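# Close the cabinet's bottom drawer fully with two arms

## Task

Shove the lowest drawer of the cabinet until it is completely closed and no longer moving, while keeping the cabinet upright.

## Robot and tools

Robot: two arms, left_arm and right_arm, each ending in a two-finger gripper. The fingers point along the gripper's +z axis and open and close along its y axis. end_effector_position is the spot between the pads when closed, about 2 cm behind the fingertips; closing pushes the tips roughly 10 mm further out along +z, mostly while the pads are more than 40 mm apart.

Frames. Scene frame: origin at table-top height midway between the nominal bases, +z up, +x out over the table, left_arm on the +y side (this is not the image left). Calibrated bases in the scene frame: left_arm at (+0.015, +0.347, 0) m, quat_wxyz (+1.000, 0, 0, +0.007); right_arm at (-0.016, -0.297, 0) m, quat_wxyz (+1.000, 0, 0, +0.015). Both have up = +z. Each arm reports its hand pose, velocities and targets in its own base frame, and offsets use that arm's base axes. Rotations turn about the Hand target position. Reported poses can be wrong by a few cm, more at long reach.

Number layout. Every row holds 14 numbers in [-1, 1]: dx, dy, dz, rx, ry, rz, opening for left_arm, followed by the same seven for right_arm. Both arms always appear. dx..rz are offsets from that arm's Hand target as it stood when the action or move began, not absolute poses; 1.0 equals 0.6 m or 180 degrees, and rx, ry, rz together form one rotation vector. A translation longer than 1.0 may be shortened along its direction. Opening is absolute: +1 fully open (0.084 m), -1 closed. A 0 in the opening slot closes the gripper, so to keep a gripper unchanged resend its current command (see Tool commands). Six zero pose numbers re-command an arm's Hand target.

execute_actions(actions, cameras): actions is a list of actions; each action is a table of at most 15 rows, one row per 1/30 s control step, and a short table keeps its last row for the remainder of the 15 steps. Every row in an action counts from the start pose of that action, so sending the same offset again moves the arm further. An empty list just returns state and images. cameras selects images (omit, null or ["all"] for all, [] for none); an unknown name invalidates the call.

move(target, speed, blend, opening_speed, blocking, cameras): drives grippers in straight lines toward target, a single 14-number row or up to 15 rows, all offsets measured from the same starting Hand targets. speed is m/s, 0.002 to 1, default 0.25 (turns up to twice that in rad/s), one value or one per target. blend (m) rounds corners in a list. opening_speed (0.2 or more per second on the -1..+1 scale) ramps openings. blocking=false returns after about 0.5 s while the move runs. Paths last 0.5 to 10 s, do not avoid obstacles, and the gripper lags and overshoots more at speed. The move: line gives the ending (done, off_target, moving, held, fault) and limits (paced = pose clipped, held = steps withheld). Neither done nor off_target says whether contact exists.

wait(seconds 0 to 10) lets time pass holding commands. stop brakes a running move. zoom_image(camera, region [x0,y0,x1,y1], at most 504x504 px) enlarges part of cam_left_wrist (672x504) or cam_right_wrist (672x504). clear_fault(arm) clears a reported torque fault. finished_scene(scene) ends the scene permanently; the drawer must then remain shut without the robot.

Control details. Each step the commanded pose is clipped to 70 mm and 16 degrees of the measured pose, so one action may fall short. Hand target in results is the last commanded pose after the clip; next offsets count from it. If the gripper rests short, resend or add the missing distance. An arm blocked by something keeps pressing until commanded away; to stop a push, command the target back behind the gripper.

Results: positions in metres, quaternions wxyz, velocities in m/s and rad/s, per-arm frame. grip_measured is the measured opening on the command scale. Joint velocities may read within noise. Joint torques include the arm's weight, are noisy and offset, positive toward larger joint angles. Action results include end_effector_position at some steps.

Cautions. Push the drawer front gently and at moderate speed; slams, hard hits and very hard pushes are penalised, and pushing too far past contact presses hard. Do not tip or shove the cabinet over, and nothing may leave the table. Keep the arms apart; a hard contact between them can fail the task. Contact torque at a joint limit (waist 44.8, shoulder 44.8, elbow 27.6, forearm roll 27.6, wrist pitch 14.9, wrist roll 15.5 N m), or a motor saturated for 1 s, causes a torque fault needing clear_fault. Stretching out, holding loads or pressing against unreachable poses heats motors; MOTOR HOT appears at 65 °C and brakes lock at 80 °C for 30 to 60 s. Time spent thinking also runs the simulation, and smooth, low-effort motion is preferred. Objects may occasionally be nudged by outside disturbances.

Each tool is called after "Call:" in YAML: its name, and indented under it one key for each argument.

## Session

Call:
execute_actions:
  actions: []

Scene clock: 0.00 s.
left_arm: end_effector_position=(+0.3156, -0.2313, +0.2258) grip_measured=+1.00 end_effector_quat_wxyz=(+0.006, -0.618, +0.739, -0.268) | right_arm: end_effector_position=(+0.6526, -0.2582, +0.2854) grip_measured=+1.00 end_effector_quat_wxyz=(+0.040, +0.760, -0.615, +0.206)
Joint positions: left_arm=[-0.596 -0.65 -0.35 -0.281 0.489 1.366 0.084] | right_arm=[-0.313 0.533 -1.896 -0.259 1.014 1.147 0.084]
Joint velocities: within noise
Joint torques (N m): no reading
Motor temperatures (°C): left_arm=[33 26 34 31 32 29] | right_arm=[23 37 27 32 30 30]
Hand target: left_arm +0.3156, -0.2313, +0.2258; +0.006, -0.618, +0.739, -0.268 | right_arm +0.6526, -0.2582, +0.2854; +0.040, +0.760, -0.615, +0.206
Tool commands: left_gripper/opening=+1.0 right_gripper/opening=+1.0

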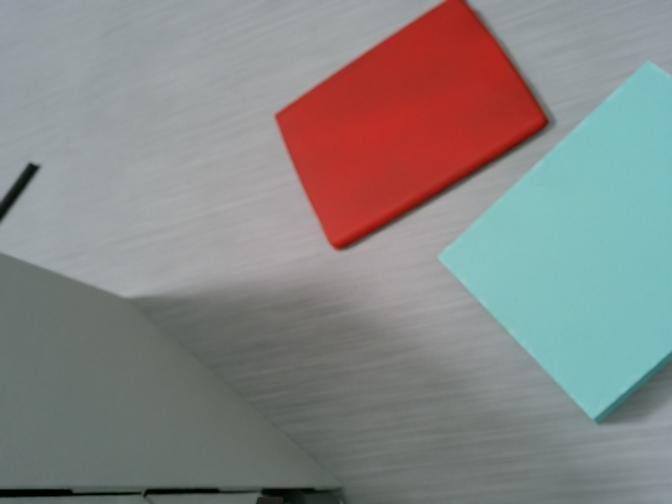

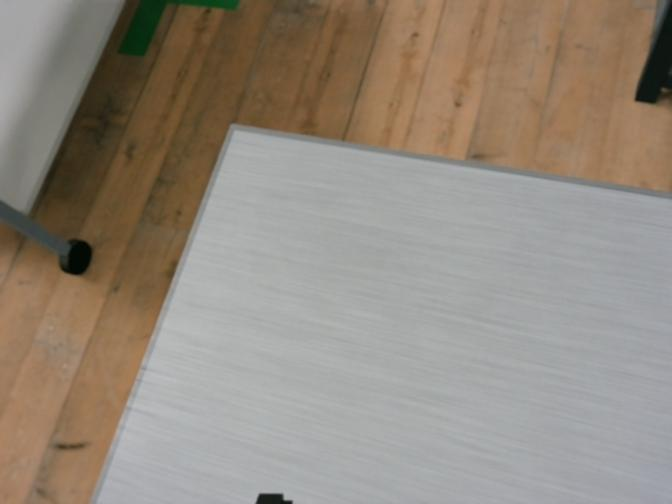

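Call:
move:
  target: [0,0,0.33,0,0,0,1,-0.3,0,0.15,0,0,0,1]

Scene clock: 14.10 s.
left_arm: end_effector_position=(+0.3155, -0.2313, +0.4238) grip_measured=+1.00 end_effector_quat_wxyz=(+0.006, -0.618, +0.739, -0.268) | right_arm: end_effector_position=(+0.4726, -0.2582, +0.3754) grip_measured=+1.00 end_effector_quat_wxyz=(+0.040, +0.760, -0.615, +0.206)
Joint positions: left_arm=[-0.55 -0.697 -0.889 -0.176 1.07 1.242 0.084] | right_arm=[-0.433 -0.107 -1.304 -0.205 1.033 1 0.084]
Joint torques (N m): left_arm=[6.15 -1.55 -18.67 2.26 -0.3 -1.6] | right_arm=[-5.61 -28.18 -18.06 1.45 -1 -1.87]
Hand target: left_arm +0.3156, -0.2313, +0.4238; +0.006, -0.618, +0.739, -0.268 | right_arm +0.4726, -0.2582, +0.3754; +0.040, +0.760, -0.615, +0.206
Off the commanded pose: left_arm 0.000 m, 0 deg | right_arm 0.000 m, 0 deg.
move: done

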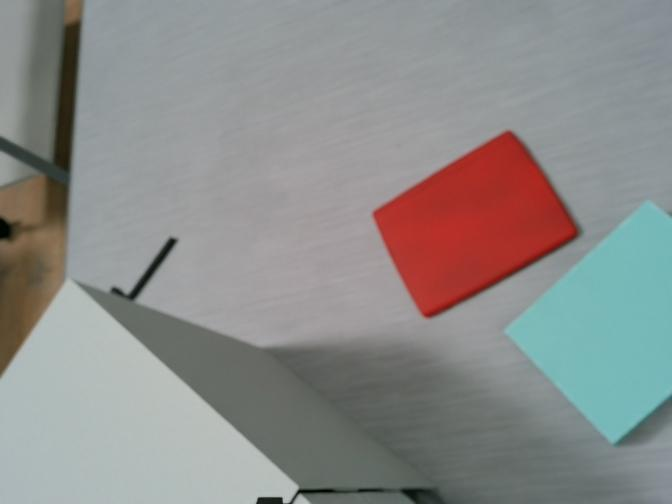

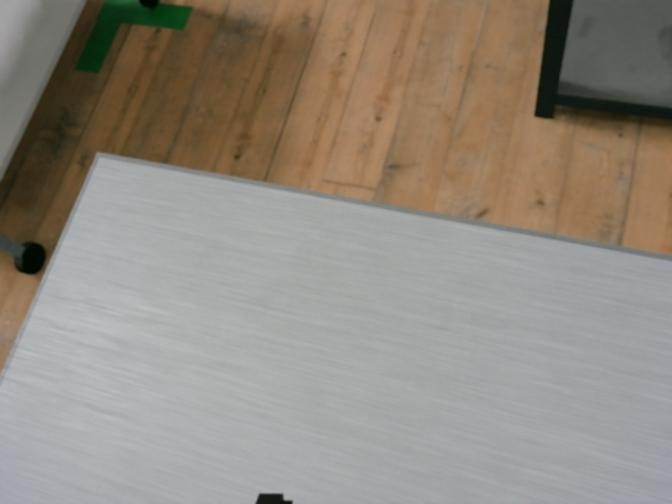

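Call:
move:
  target: [-0.19,0.13,0.05,-0.172,0.042,0.502,1,0,0,0,0,0,0,1]

Scene clock: 51.53 s.
left_arm: end_effector_position=(+0.2016, -0.1533, +0.4538) grip_measured=+1.00 end_effector_quat_wxyz=(+0.000, +0.949, +0.001, +0.316) | right_arm: end_effector_position=(+0.4726, -0.2582, +0.3754) grip_measured=+1.00 end_effector_quat_wxyz=(+0.040, +0.760, -0.615, +0.206)
Joint positions: left_arm=[-1.272 -1.026 -0.848 0.613 1.642 -1.156 0.084] | right_arm=[-0.433 -0.107 -1.304 -0.205 1.033 1 0.084]
Joint torques (N m): left_arm=[-6.38 5.59 -16.26 3.41 0.42 -1.65] | right_arm=[-4.74 -27.63 -25.12 1.02 -1.78 -1.52]
Hand target: left_arm +0.2016, -0.1533, +0.4538; +0.000, +0.949, +0.001, +0.316 | right_arm +0.4726, -0.2582, +0.3754; +0.040, +0.760, -0.615, +0.206
Off the commanded pose: left_arm 0.000 m, 0 deg | right_arm 0.000 m, 0 deg.
move: done

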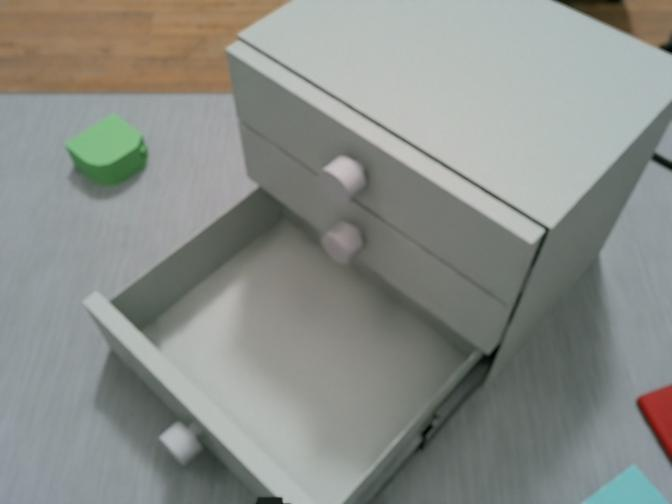

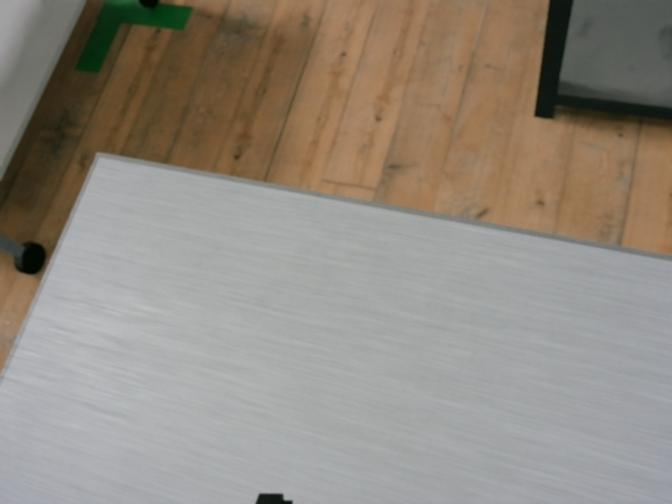

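Call:
move:
  target: [0,0.2,0,0,0,0,1,0,0,0,0,0,0,1]
  cameras: ["cam_left_wrist"]

Call:
move:
  target: [0,0,0.15,0,0,0,1,0,0,0,0,0,0,1]
  cameras: ["cam_left_wrist"]

Scene clock: 65.47 s.
left_arm: end_effector_position=(+0.2015, -0.0333, +0.4538) grip_measured=+1.00 end_effector_quat_wxyz=(+0.000, +0.949, +0.001, +0.316) | right_arm: end_effector_position=(+0.4726, -0.2582, +0.3754) grip_measured=+1.00 end_effector_quat_wxyz=(+0.040, +0.760, -0.615, +0.206)
Joint positions: left_arm=[-0.564 -1.351 -0.724 0.328 1.514 -0.49 0.084] | right_arm=[-0.433 -0.107 -1.304 -0.205 1.033 1 0.084]
Joint torques (N m): left_arm=[5.92 9.81 -11.36 -2.59 -6.3 1.79] | right_arm=[-4.42 -27.36 -26.51 0.68 -2.33 -1.3]
Hand target: left_arm +0.2016, -0.0333, +0.4538; +0.000, +0.949, +0.001, +0.316 | right_arm +0.4726, -0.2582, +0.3754; +0.040, +0.760, -0.615, +0.206
Off the commanded pose: left_arm 0.000 m, 0 deg | right_arm 0.000 m, 0 deg.
move: done

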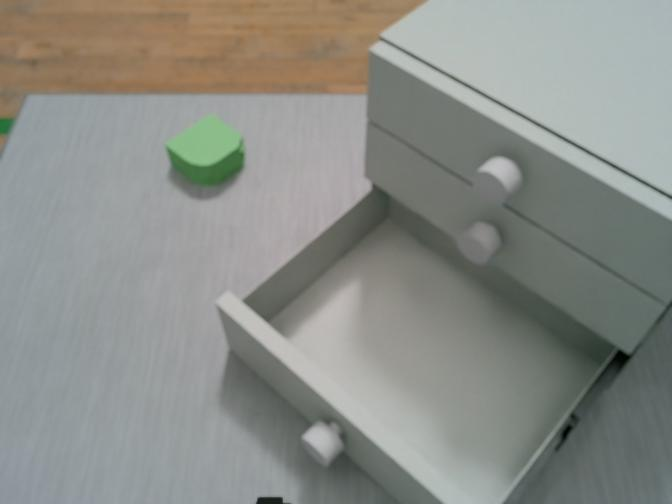

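Scene clock: 66.53 s.
left_arm: end_effector_position=(+0.2016, -0.0333, +0.5438) grip_measured=+1.00 end_effector_quat_wxyz=(+0.000, +0.949, +0.001, +0.316) | right_arm: end_effector_position=(+0.4726, -0.2582, +0.3754) grip_measured=+1.00 end_effector_quat_wxyz=(+0.040, +0.760, -0.615, +0.206)
Joint positions: left_arm=[-0.622 -1.122 -1.086 0.359 1.655 -0.492 0.084] | right_arm=[-0.433 -0.107 -1.304 -0.205 1.033 1 0.084]
Joint torques (N m): left_arm=[-6.72 9.29 -13.44 2.88 -0.39 -1.6] | right_arm=[-3.76 -27.52 -26.67 0.54 -2.33 -1.4]
Hand target: left_arm +0.2016, -0.0333, +0.5438; +0.000, +0.949, +0.001, +0.316 | right_arm +0.4726, -0.2582, +0.3754; +0.040, +0.760, -0.615, +0.206
Off the commanded pose: left_arm 0.000 m, 0 deg | right_arm 0.000 m, 0 deg.
move: done

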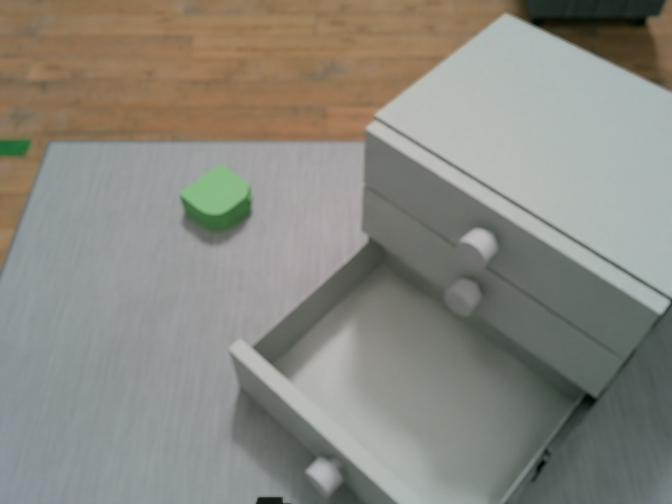

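Call:
move:
  target: [0,0,0,0,0,0,-1,0,0,0,0,0,0,1]
  cameras: ["cam_left_wrist"]

Call:
move:
  target: [-0.1,0,0,0,0,0,-1,0,0,0,0,0,0,1]
  cameras: ["cam_left_wrist"]

Scene clock: 94.13 s.
left_arm: end_effector_position=(+0.2016, -0.0333, +0.5438) grip_measured=-1.00 end_effector_quat_wxyz=(+0.000, +0.949, +0.001, +0.316) | right_arm: end_effector_position=(+0.4726, -0.2582, +0.3754) grip_measured=+1.00 end_effector_quat_wxyz=(+0.040, +0.760, -0.615, +0.206)
Joint positions: left_arm=[-0.623 -1.122 -1.086 0.36 1.655 -0.492 0] | right_arm=[-0.433 -0.107 -1.304 -0.205 1.033 1 0.084]
Joint torques (N m): left_arm=[-6.29 9.1 -11.57 2.92 -0.41 -1.6] | right_arm=[-3.87 -27.72 -26.33 0.13 -2.8 -1.16]
Hand target: left_arm +0.2016, -0.0333, +0.5438; +0.000, +0.949, +0.001, +0.316 | right_arm +0.4726, -0.2582, +0.3754; +0.040, +0.760, -0.615, +0.206
Off the commanded pose: left_arm 0.000 m, 0 deg | right_arm 0.000 m, 0 deg.
move: done

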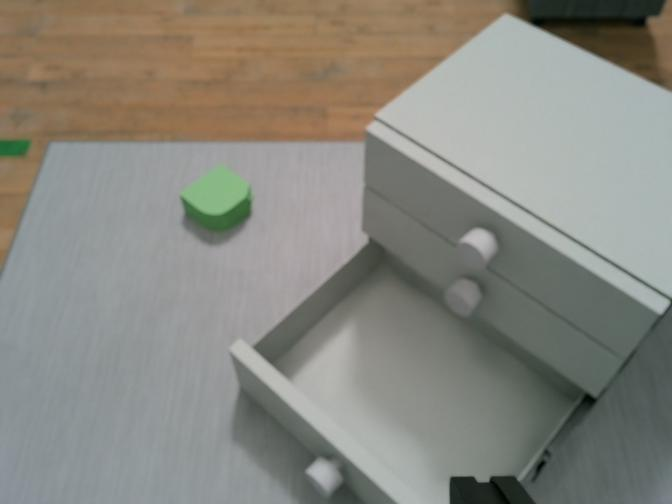

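Scene clock: 95.33 s.
left_arm: end_effector_position=(+0.1423, -0.0327, +0.5438) grip_measured=-1.00 end_effector_quat_wxyz=(+0.058, +0.960, -0.017, +0.273) | right_arm: end_effector_position=(+0.4726, -0.2582, +0.3754) grip_measured=+1.00 end_effector_quat_wxyz=(+0.040, +0.760, -0.615, +0.206)
Joint positions: left_arm=[-0.781 -1.192 -1.162 0.297 1.846 -0.589 0] | right_arm=[-0.433 -0.107 -1.304 -0.205 1.033 1 0.084]
Joint torques (N m): left_arm=[6.08 2.12 -7.96 -2.46 -6.31 1.76] | right_arm=[-4.24 -27.81 -26.39 -0.07 -2.82 -0.97]
Hand target: left_arm +0.1416, -0.0333, +0.5438; +0.000, +0.949, +0.001, +0.316 | right_arm +0.4726, -0.2582, +0.3754; +0.040, +0.760, -0.615, +0.206
Off the commanded pose: left_arm 0.001 m, 9 deg | right_arm 0.000 m, 0 deg.
move: off_target (left_arm)

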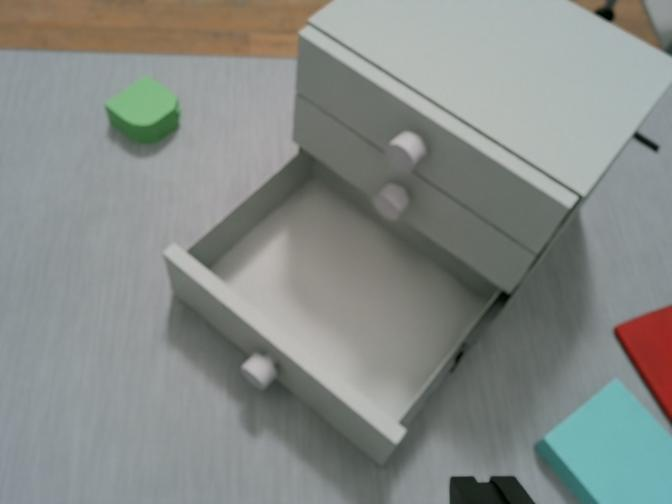

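Call:
move:
  target: [0.316,0.114,-0.54,-0.016,-0.044,-0.233,0.43,0,0,0,0,0,0,1]
  cameras: ["cam_left_wrist"]

Scene clock: 137.97 s.
left_arm: end_effector_position=(+0.3312, +0.0351, +0.2198) grip_measured=+0.42 end_effector_quat_wxyz=(+0.136, +0.862, -0.330, +0.359) | right_arm: end_effector_position=(+0.4726, -0.2582, +0.3754) grip_measured=+1.00 end_effector_quat_wxyz=(+0.040, +0.760, -0.615, +0.206)
Joint positions: left_arm=[0.528 -0.748 -0.299 -0.931 0.998 1.772 0.062] | right_arm=[-0.433 -0.107 -1.304 -0.205 1.033 1 0.084]
Joint torques (N m): left_arm=[6.26 -0.31 -18.2 -3.38 1.83 1.7] | right_arm=[-3.71 -27.59 -26.29 -0.73 -3.52 -0.78]
Hand target: left_arm +0.3312, +0.0351, +0.2198; +0.136, +0.862, -0.330, +0.359 | right_arm +0.4726, -0.2582, +0.3754; +0.040, +0.760, -0.615, +0.206
Off the commanded pose: left_arm 0.000 m, 0 deg | right_arm 0.000 m, 0 deg.
move: done; limits=paced

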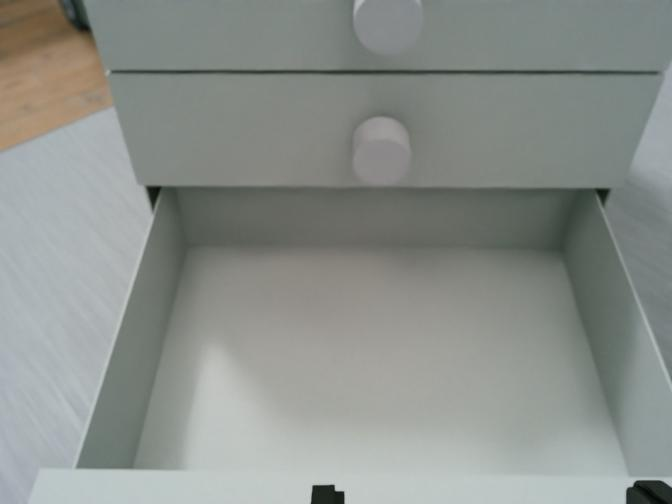

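Call:
move:
  target:
    - [0.009,0.010,-0.273,0,0,0,0.43,0,0,0,0,0,0,1]
    - [0.071,-0.046,-0.273,0,0,0,0.43,0,0,0,0,0,0,1]
    - [0.307,-0.258,-0.273,0,0,0,0.43,0,0,0,0,0,0,1]
  speed: [0.25,0.12,0.07]
  cameras: ["cam_left_wrist"]

Scene clock: 161.40 s.
left_arm: end_effector_position=(+0.5153, -0.1197, +0.0560) grip_measured=+0.42 end_effector_quat_wxyz=(+0.136, +0.862, -0.330, +0.359) | right_arm: end_effector_position=(+0.4726, -0.2582, +0.3754) grip_measured=+1.00 end_effector_quat_wxyz=(+0.040, +0.760, -0.615, +0.206)
Joint positions: left_arm=[-0.174 0.302 -0.856 -1.932 0.411 2.376 0.062] | right_arm=[-0.433 -0.107 -1.304 -0.205 1.033 1 0.084]
Joint torques (N m): left_arm=[-6.67 -15.95 -15.35 2.64 -2.74 -1.74] | right_arm=[-3.2 -27.3 -26.27 -1.05 -3.35 -0.28]
Hand target: left_arm +0.5154, -0.1197, +0.0560; +0.136, +0.862, -0.330, +0.359 | right_arm +0.4726, -0.2582, +0.3754; +0.040, +0.760, -0.615, +0.206
Off the commanded pose: left_arm 0.000 m, 0 deg | right_arm 0.000 m, 0 deg.
move: done

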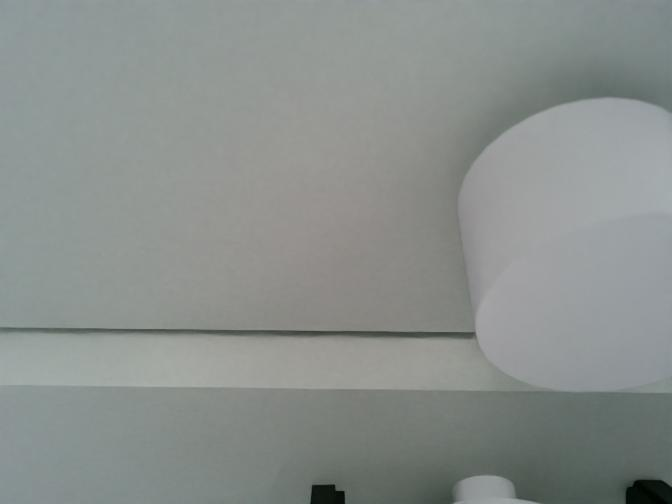

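Call:
move:
  target: [0.0223,-0.0201,0,0,0,0,0.43,0,0,0,0,0,0,1]
  speed: 0.05
  cameras: ["cam_left_wrist"]

Scene clock: 171.97 s.
left_arm: end_effector_position=(+0.5281, -0.1314, +0.0554) grip_measured=+0.43 end_effector_quat_wxyz=(+0.136, +0.863, -0.330, +0.358) | right_arm: end_effector_position=(+0.4726, -0.2582, +0.3754) grip_measured=+1.00 end_effector_quat_wxyz=(+0.040, +0.760, -0.615, +0.206)
Joint positions: left_arm=[-0.2 0.34 -0.909 -1.928 0.391 2.348 0.062] | right_arm=[-0.433 -0.107 -1.304 -0.205 1.033 1 0.084]
Joint torques (N m): left_arm=[-25.64 -24.08 -37.03 0.88 9.64 -3.59] | right_arm=[-2.87 -27.47 -26.16 -1.49 -3.44 -0.11]
Hand target: left_arm +0.5287, -0.1318, +0.0560; +0.136, +0.862, -0.330, +0.359 | right_arm +0.4726, -0.2582, +0.3754; +0.040, +0.760, -0.615, +0.206
Off the commanded pose: left_arm 0.001 m, 0 deg | right_arm 0.000 m, 0 deg.
move: done

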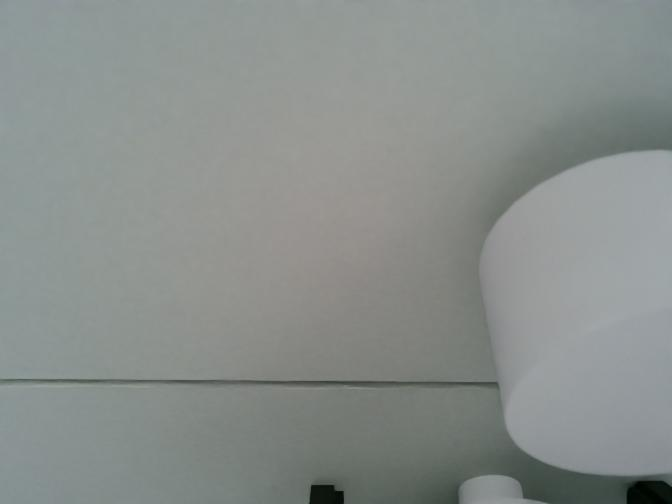

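Call:
zoom_image:
  camera: "cam_left_wrist"
  region: [300, 340, 500, 420]

Call:
move:
  target: [0.0025,-0.0022,0,0,0,0,0.43,0,0,0,0,0,0,1]
  speed: 0.03
  cameras: ["cam_left_wrist"]

Scaled by 2.520 (camera's finer frame: 960x720).

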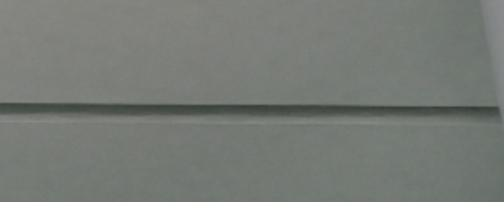

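Scene clock: 180.77 s.
left_arm: end_effector_position=(+0.5297, -0.1331, +0.0555) grip_measured=+0.43 end_effector_quat_wxyz=(+0.137, +0.863, -0.330, +0.358) | right_arm: end_effector_position=(+0.4726, -0.2582, +0.3754) grip_measured=+1.00 end_effector_quat_wxyz=(+0.040, +0.760, -0.615, +0.206)
Joint positions: left_arm=[-0.203 0.344 -0.915 -1.927 0.39 2.345 0.062] | right_arm=[-0.433 -0.107 -1.304 -0.205 1.033 1 0.084]
Joint torques (N m): left_arm=[-17.18 -27.34 -35.57 1.02 6.1 -3.61] | right_arm=[-2.77 -27.85 -25.79 -1.91 -3.4 0.03]
Motor temperatures (°C): left_arm=[33 26 41 31 33 29] | right_arm=[23 37 30 32 30 30]
Hand target: left_arm +0.5302, -0.1331, +0.0560; +0.136, +0.862, -0.330, +0.359 | right_arm +0.4726, -0.2582, +0.3754; +0.040, +0.760, -0.615, +0.206
Off the commanded pose: left_arm 0.001 m, 0 deg | right_arm 0.000 m, 0 deg.
move: done

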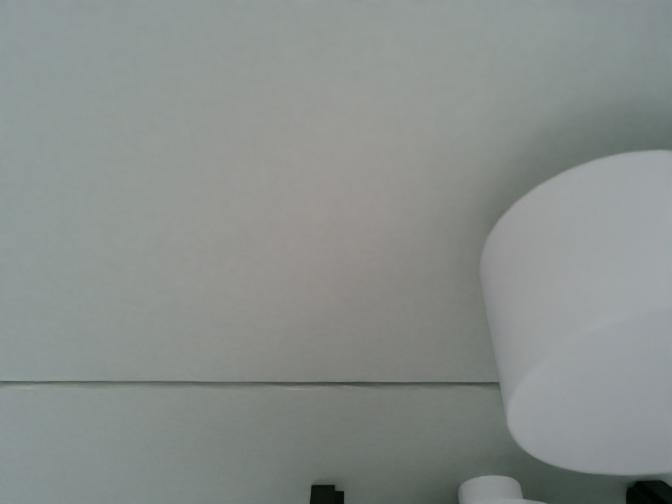

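Call:
move:
  target: [-0.124,0.112,0,0,0,0,0.43,0,0,0,0,0,0,1]
  speed: 0.15
  cameras: ["cam_left_wrist"]

Scene clock: 186.97 s.
left_arm: end_effector_position=(+0.4559, -0.0659, +0.0560) grip_measured=+0.42 end_effector_quat_wxyz=(+0.136, +0.862, -0.330, +0.359) | right_arm: end_effector_position=(+0.4726, -0.2582, +0.3754) grip_measured=+1.00 end_effector_quat_wxyz=(+0.040, +0.760, -0.615, +0.206)
Joint positions: left_arm=[-0.033 0.141 -0.63 -1.887 0.498 2.463 0.062] | right_arm=[-0.433 -0.107 -1.304 -0.205 1.033 1 0.084]
Joint torques (N m): left_arm=[6.17 -21.82 -9.48 2.86 2.84 -1.34] | right_arm=[-2.11 -27.6 -25.58 -2.26 -3.33 0.23]
Hand target: left_arm +0.4558, -0.0659, +0.0560; +0.136, +0.862, -0.330, +0.359 | right_arm +0.4726, -0.2582, +0.3754; +0.040, +0.760, -0.615, +0.206
Off the commanded pose: left_arm 0.000 m, 0 deg | right_arm 0.000 m, 0 deg.
move: done

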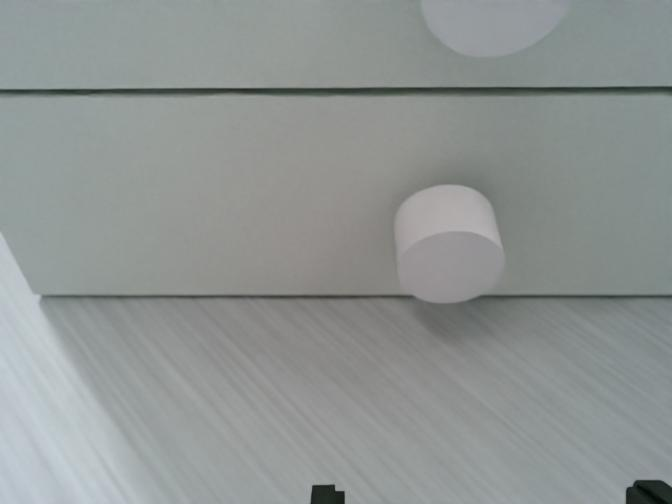

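Closed.

Call:
finished_scene:
  scene: 1

The scene is finished: the task was done.


## Next scene

The same job, from a new start.

Call:
execute_actions:
  actions: []

Scene clock: 0.00 s.
left_arm: end_effector_position=(+0.0055, -0.3569, +0.1379) grip_measured=+1.00 end_effector_quat_wxyz=(-0.437, +0.377, +0.777, +0.250) | right_arm: end_effector_position=(+0.2168, -0.0195, +0.3972) grip_measured=+1.00 end_effector_quat_wxyz=(-0.314, -0.055, +0.946, -0.057)
Joint positions: left_arm=[-1.321 0.56 -1.452 -0.321 1.905 2.788 0.084] | right_arm=[0.061 -0.31 -1.291 -0.135 2.24 3.038 0.084]
Joint velocities: within noise
Joint torques (N m): no reading
Motor temperatures (°C): left_arm=[32 26 34 30 31 28] | right_arm=[23 36 26 31 29 29]
Hand target: left_arm +0.0055, -0.3569, +0.1379; -0.437, +0.377, +0.777, +0.250 | right_arm +0.2168, -0.0195, +0.3972; -0.314, -0.055, +0.946, -0.057
Tool commands: left_gripper/opening=+1.0 right_gripper/opening=+1.0

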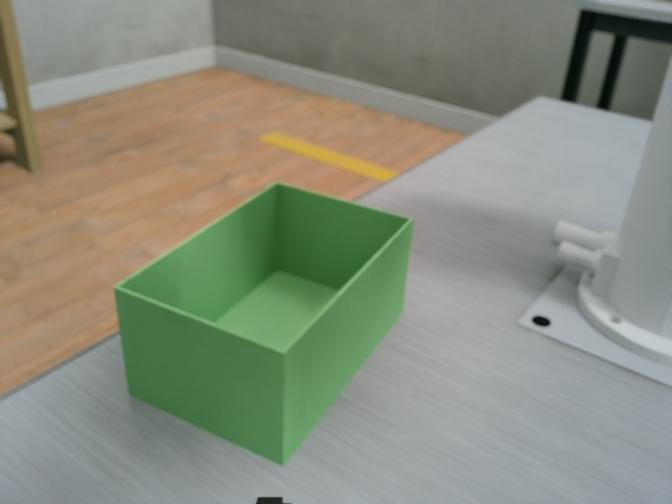

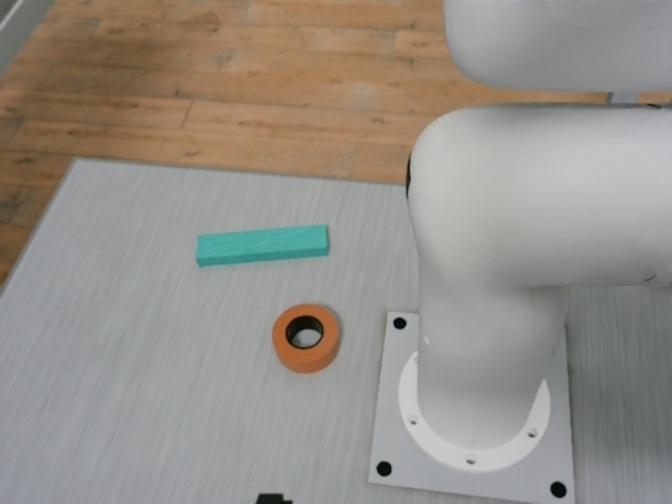

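Call:
move:
  target: [0,0,0,0,0,0,1,0,0.17,0.1,0,0.035,0.956,1]
  speed: 0.4
  cameras: ["cam_right_wrist"]

Scene clock: 21.63 s.
left_arm: end_effector_position=(+0.0055, -0.3569, +0.1379) grip_measured=+1.00 end_effector_quat_wxyz=(-0.437, +0.377, +0.777, +0.250) | right_arm: end_effector_position=(+0.2168, +0.0825, +0.4571) grip_measured=+1.00 end_effector_quat_wxyz=(+0.000, +0.949, +0.002, +0.315)
Joint positions: left_arm=[-1.321 0.56 -1.452 -0.321 1.905 2.788 0.084] | right_arm=[0.881 -1.205 -0.776 -0.479 1.539 0.782 0.084]
Joint torques (N m): left_arm=[-0.86 -25.5 -13.97 -0.01 1.6 0.29] | right_arm=[-4.7 -2.73 -20.47 0.95 -3.5 -2.05]
Hand target: left_arm +0.0055, -0.3569, +0.1379; -0.437, +0.377, +0.777, +0.250 | right_arm +0.2168, +0.0825, +0.4572; +0.000, +0.949, +0.002, +0.315
Off the commanded pose: left_arm 0.000 m, 0 deg | right_arm 0.000 m, 0 deg.
move: done

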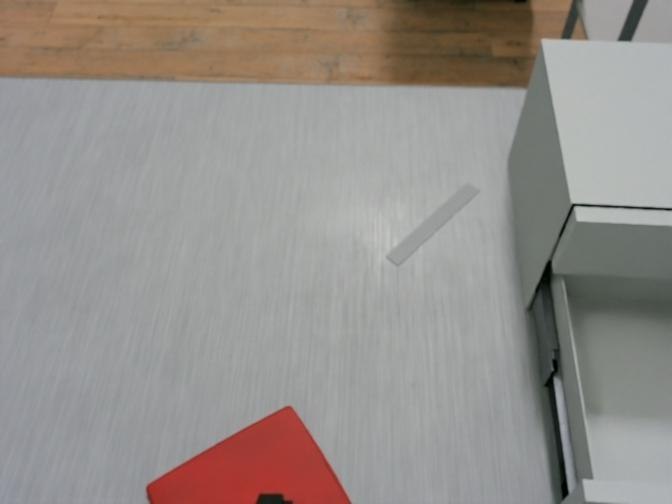

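Call:
move:
  target: [0,0,0,0,0,0,1,-0.02,-0.4,0.14,0,0,0,0.43]
  cameras: ["cam_right_wrist"]

Scene clock: 29.27 s.
left_arm: end_effector_position=(+0.0055, -0.3569, +0.1379) grip_measured=+1.00 end_effector_quat_wxyz=(-0.437, +0.377, +0.777, +0.250) | right_arm: end_effector_position=(+0.2071, -0.1576, +0.5463) grip_measured=+0.42 end_effector_quat_wxyz=(+0.078, +0.950, -0.034, +0.299)
Joint positions: left_arm=[-1.321 0.56 -1.452 -0.321 1.905 2.788 0.084] | right_arm=[-1.059 -0.931 -1.148 0.421 1.595 -0.871 0.062]
Joint torques (N m): left_arm=[-1.08 -25.89 -13.94 0.52 1.84 0.52] | right_arm=[4.65 -5.43 -12.91 -1.48 -3.54 1.95]
Hand target: left_arm +0.0055, -0.3569, +0.1379; -0.437, +0.377, +0.777, +0.250 | right_arm +0.2071, -0.1576, +0.5463; +0.078, +0.950, -0.034, +0.299 (not the last commanded pose)
Off the commanded pose: left_arm 0.000 m, 0 deg | right_arm 0.006 m, 10 deg.
move: held (right_arm; a check stopped the path); limits=paced,held
pose unreachable (right arm): on one or more control steps of this call, first in action 0 (counted from 0), this arm could not follow its commanded pose, so it was not sent that pose on those steps. It may still have moved: this result reports where it is.
cause: moving toward the commanded pose would bring a part of the arm too close to another arm (a part of this arm just beyond joint 2 (shoulder) and a part of the left arm just beyond its joint 4 (forearm roll), along the way the arms are being sent, or toward where that arm still pushes).

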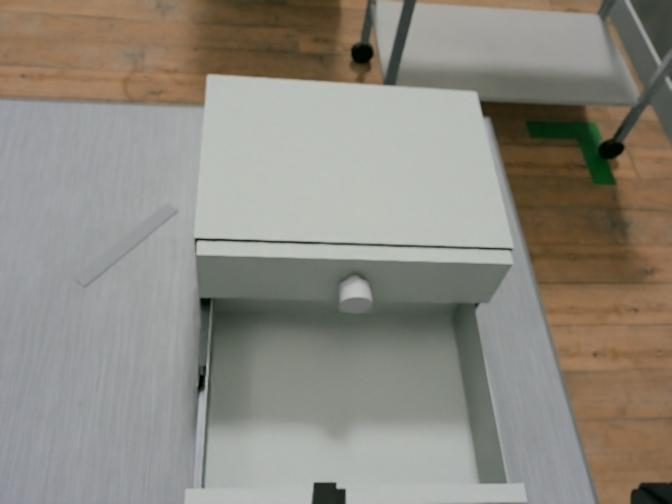

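Call:
move:
  target:
    - [0,0,0.2,0,0,0,1,0,0,0,0,0,0,0.43]
    - [0.1,0.3,0.35,0,0,0,1,0,0,0,0,0,0,0.43]
  cameras: ["cam_right_wrist"]
  blend: 0.03

Call:
move:
  target: [0,0,0,0,0,0,1,0.077,-0.099,-0.543,0.036,-0.057,0.024,0.43]
  cameras: ["cam_right_wrist"]

Scene clock: 80.20 s.
left_arm: end_effector_position=(+0.0655, -0.1770, +0.3479) grip_measured=+1.00 end_effector_quat_wxyz=(-0.437, +0.377, +0.777, +0.250) | right_arm: end_effector_position=(+0.2071, -0.1576, +0.5463) grip_measured=+0.42 end_effector_quat_wxyz=(+0.078, +0.950, -0.034, +0.299)
Joint positions: left_arm=[-1.069 -0.131 -1.164 -0.119 2.345 2.942 0.084] | right_arm=[-1.059 -0.931 -1.148 0.421 1.595 -0.871 0.062]
Joint torques (N m): left_arm=[5.57 -18.78 -12.45 1.71 4.33 1.68] | right_arm=[3.94 -4.93 -19.11 -1.19 -3.67 1.98]
Hand target: left_arm +0.0655, -0.1769, +0.3479; -0.437, +0.377, +0.777, +0.250 | right_arm +0.2071, -0.1576, +0.5463; +0.078, +0.950, -0.034, +0.299
Off the commanded pose: left_arm 0.000 m, 0 deg | right_arm 0.000 m, 0 deg.
move: done

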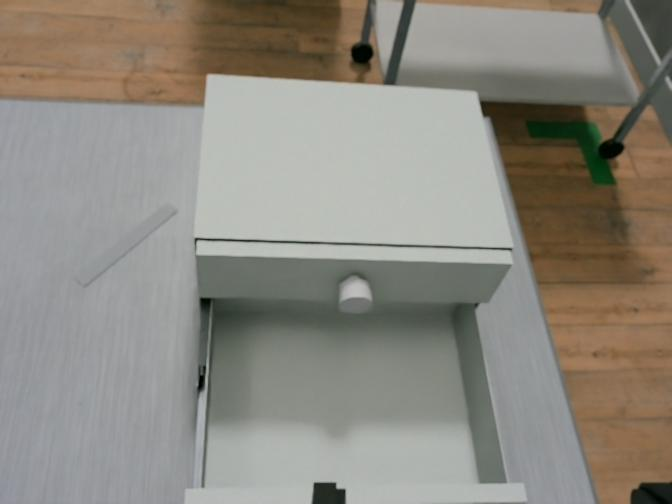

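Scene clock: 82.23 s.
left_arm: end_effector_position=(+0.0655, -0.1769, +0.3479) grip_measured=+1.00 end_effector_quat_wxyz=(-0.437, +0.377, +0.777, +0.250) | right_arm: end_effector_position=(+0.2533, -0.2170, +0.2205) grip_measured=+0.42 end_effector_quat_wxyz=(+0.010, +0.923, -0.022, +0.383)
Joint positions: left_arm=[-1.069 -0.131 -1.164 -0.119 2.345 2.942 0.084] | right_arm=[-1.036 -0.88 -0.203 0.93 0.828 -1.556 0.062]
Joint torques (N m): left_arm=[5.44 -18.58 -14.41 1.9 3.84 1.58] | right_arm=[4.54 3.43 -27.47 2.2 -2.48 -2.04]
Hand target: left_arm +0.0655, -0.1769, +0.3479; -0.437, +0.377, +0.777, +0.250 | right_arm +0.2533, -0.2170, +0.2205; +0.010, +0.923, -0.022, +0.383
Off the commanded pose: left_arm 0.000 m, 0 deg | right_arm 0.000 m, 0 deg.
move: done

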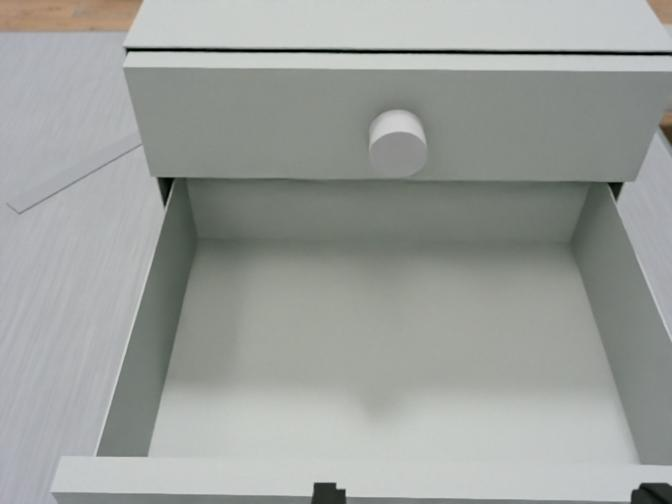

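Call:
move:
  target:
    - [0,0,0,0,0,0,1,0,0.02,-0.267,0,0,0,0.43]
    - [0,0,0,0,0,0,1,0.083,0.013,-0.267,0,0,0,0.43]
    - [0,0,0,0,0,0,1,0.398,-0.015,-0.267,0,0,0,0.43]
  speed: [0.25,0.12,0.07]
  cameras: ["cam_right_wrist"]

Scene clock: 112.40 s.
left_arm: end_effector_position=(+0.0655, -0.1769, +0.3479) grip_measured=+1.00 end_effector_quat_wxyz=(-0.437, +0.377, +0.777, +0.250) | right_arm: end_effector_position=(+0.4921, -0.2260, +0.0603) grip_measured=+0.42 end_effector_quat_wxyz=(+0.010, +0.923, -0.022, +0.383)
Joint positions: left_arm=[-1.069 -0.131 -1.164 -0.119 2.345 2.942 0.084] | right_arm=[-0.44 0.319 -0.904 2.095 0.317 -2.402 0.062]
Joint torques (N m): left_arm=[3.73 -17.8 -14.8 1.47 2.01 1.02] | right_arm=[5.29 -17.18 -23.58 -2.78 -0.81 2.02]
Hand target: left_arm +0.0655, -0.1769, +0.3479; -0.437, +0.377, +0.777, +0.250 | right_arm +0.4921, -0.2260, +0.0603; +0.010, +0.923, -0.022, +0.383
Off the commanded pose: left_arm 0.000 m, 0 deg | right_arm 0.000 m, 0 deg.
move: done

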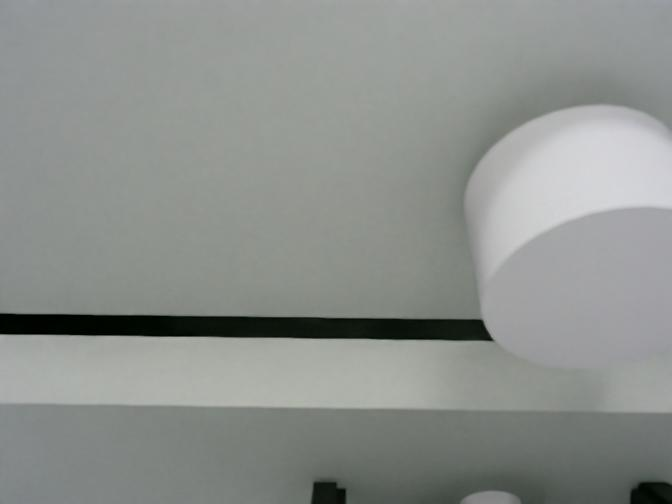

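Call:
move:
  target: [0,0,0,0,0,0,1,0.0345,-0.0025,0,0,0,0,0.43]
  speed: 0.05
  cameras: ["cam_right_wrist"]

Scene clock: 122.33 s.
left_arm: end_effector_position=(+0.0655, -0.1769, +0.3479) grip_measured=+1.00 end_effector_quat_wxyz=(-0.437, +0.377, +0.777, +0.250) | right_arm: end_effector_position=(+0.5125, -0.2276, +0.0601) grip_measured=+0.43 end_effector_quat_wxyz=(+0.010, +0.923, -0.023, +0.383)
Joint positions: left_arm=[-1.069 -0.131 -1.164 -0.119 2.345 2.942 0.084] | right_arm=[-0.419 0.367 -0.974 2.073 0.295 -2.36 0.062]
Joint torques (N m): left_arm=[3.27 -17.52 -14.87 1.2 1.13 0.75] | right_arm=[11.29 -20.8 -39.38 -3.26 5.68 1.25]
Hand target: left_arm +0.0655, -0.1769, +0.3479; -0.437, +0.377, +0.777, +0.250 | right_arm +0.5128, -0.2275, +0.0603; +0.010, +0.923, -0.022, +0.383
Off the commanded pose: left_arm 0.000 m, 0 deg | right_arm 0.000 m, 0 deg.
move: done

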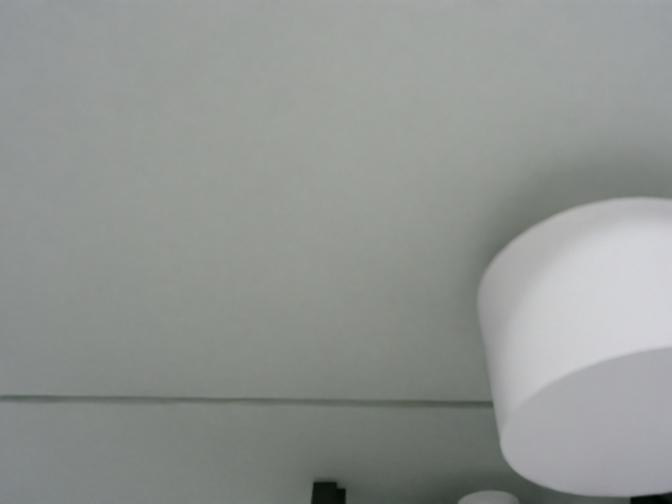

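Call:
move:
  target: [0,0,0,0,0,0,1,0.0042,-0.0003,0,0,0,0,0.43]
  speed: 0.03
  cameras: ["cam_right_wrist"]

Call:
move:
  target: [0,0,0,0,0,0,1,-0.16,0.01,0,0,0,0,0.43]
  speed: 0.15
  cameras: ["cam_right_wrist"]

Scene clock: 147.50 s.
left_arm: end_effector_position=(+0.0655, -0.1769, +0.3479) grip_measured=+1.00 end_effector_quat_wxyz=(-0.437, +0.377, +0.777, +0.250) | right_arm: end_effector_position=(+0.5153, -0.2277, +0.0603) grip_measured=+0.43 end_effector_quat_wxyz=(+0.010, +0.923, -0.022, +0.383)
Joint positions: left_arm=[-1.069 -0.131 -1.164 -0.119 2.345 2.942 0.084] | right_arm=[-0.416 0.373 -0.982 2.07 0.293 -2.354 0.062]
Joint torques (N m): left_arm=[2.3 -17.36 -14.78 1.01 0.26 0.53] | right_arm=[15.67 -23.22 -39.04 -3.7 6.31 0.98]
Motor temperatures (°C): left_arm=[31 26 36 29 31 28] | right_arm=[23 36 33 31 31 29]
Hand target: left_arm +0.0655, -0.1769, +0.3479; -0.437, +0.377, +0.777, +0.250 | right_arm +0.5153, -0.2277, +0.0603; +0.010, +0.923, -0.022, +0.383
Off the commanded pose: left_arm 0.000 m, 0 deg | right_arm 0.000 m, 0 deg.
move: done

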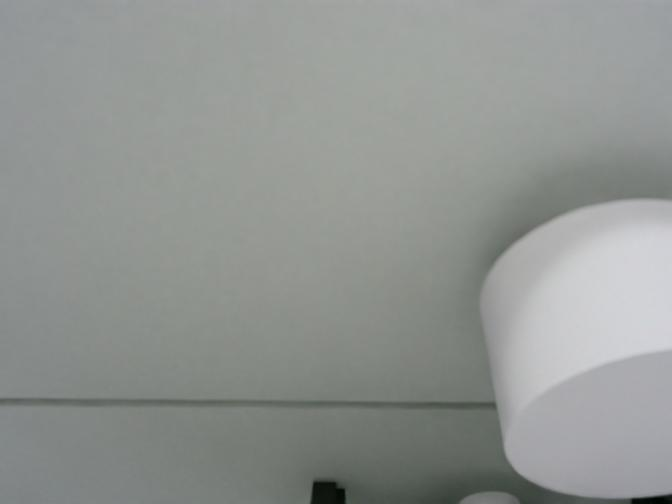

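Scene clock: 148.63 s.
left_arm: end_effector_position=(+0.0655, -0.1769, +0.3479) grip_measured=+1.00 end_effector_quat_wxyz=(-0.437, +0.377, +0.777, +0.250) | right_arm: end_effector_position=(+0.4194, -0.2217, +0.0603) grip_measured=+0.42 end_effector_quat_wxyz=(+0.010, +0.923, -0.022, +0.383)
Joint positions: left_arm=[-1.069 -0.131 -1.164 -0.119 2.345 2.942 0.084] | right_arm=[-0.534 0.152 -0.67 2.105 0.393 -2.498 0.062]
Joint torques (N m): left_arm=[1.97 -16.98 -14.92 1.06 -0.1 0.48] | right_arm=[-4.34 -26.05 -10.72 -2.47 1 -1.75]
Hand target: left_arm +0.0655, -0.1769, +0.3479; -0.437, +0.377, +0.777, +0.250 | right_arm +0.4193, -0.2217, +0.0603; +0.010, +0.923, -0.022, +0.383
Off the commanded pose: left_arm 0.000 m, 0 deg | right_arm 0.000 m, 0 deg.
move: done

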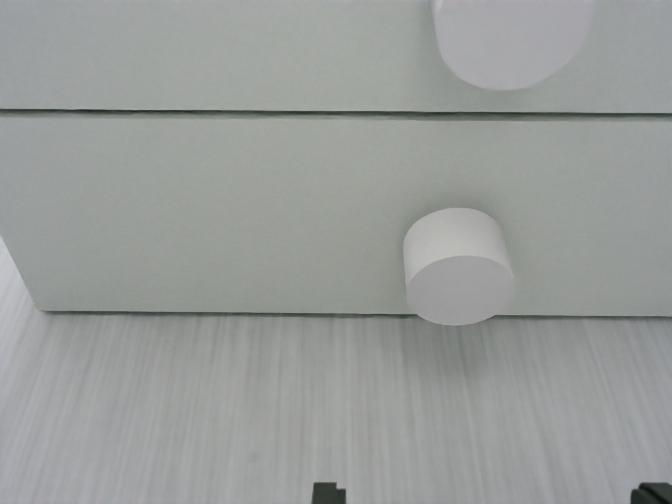

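Call:
finished_scene:
  scene: 2

The scene is finished: the task was done.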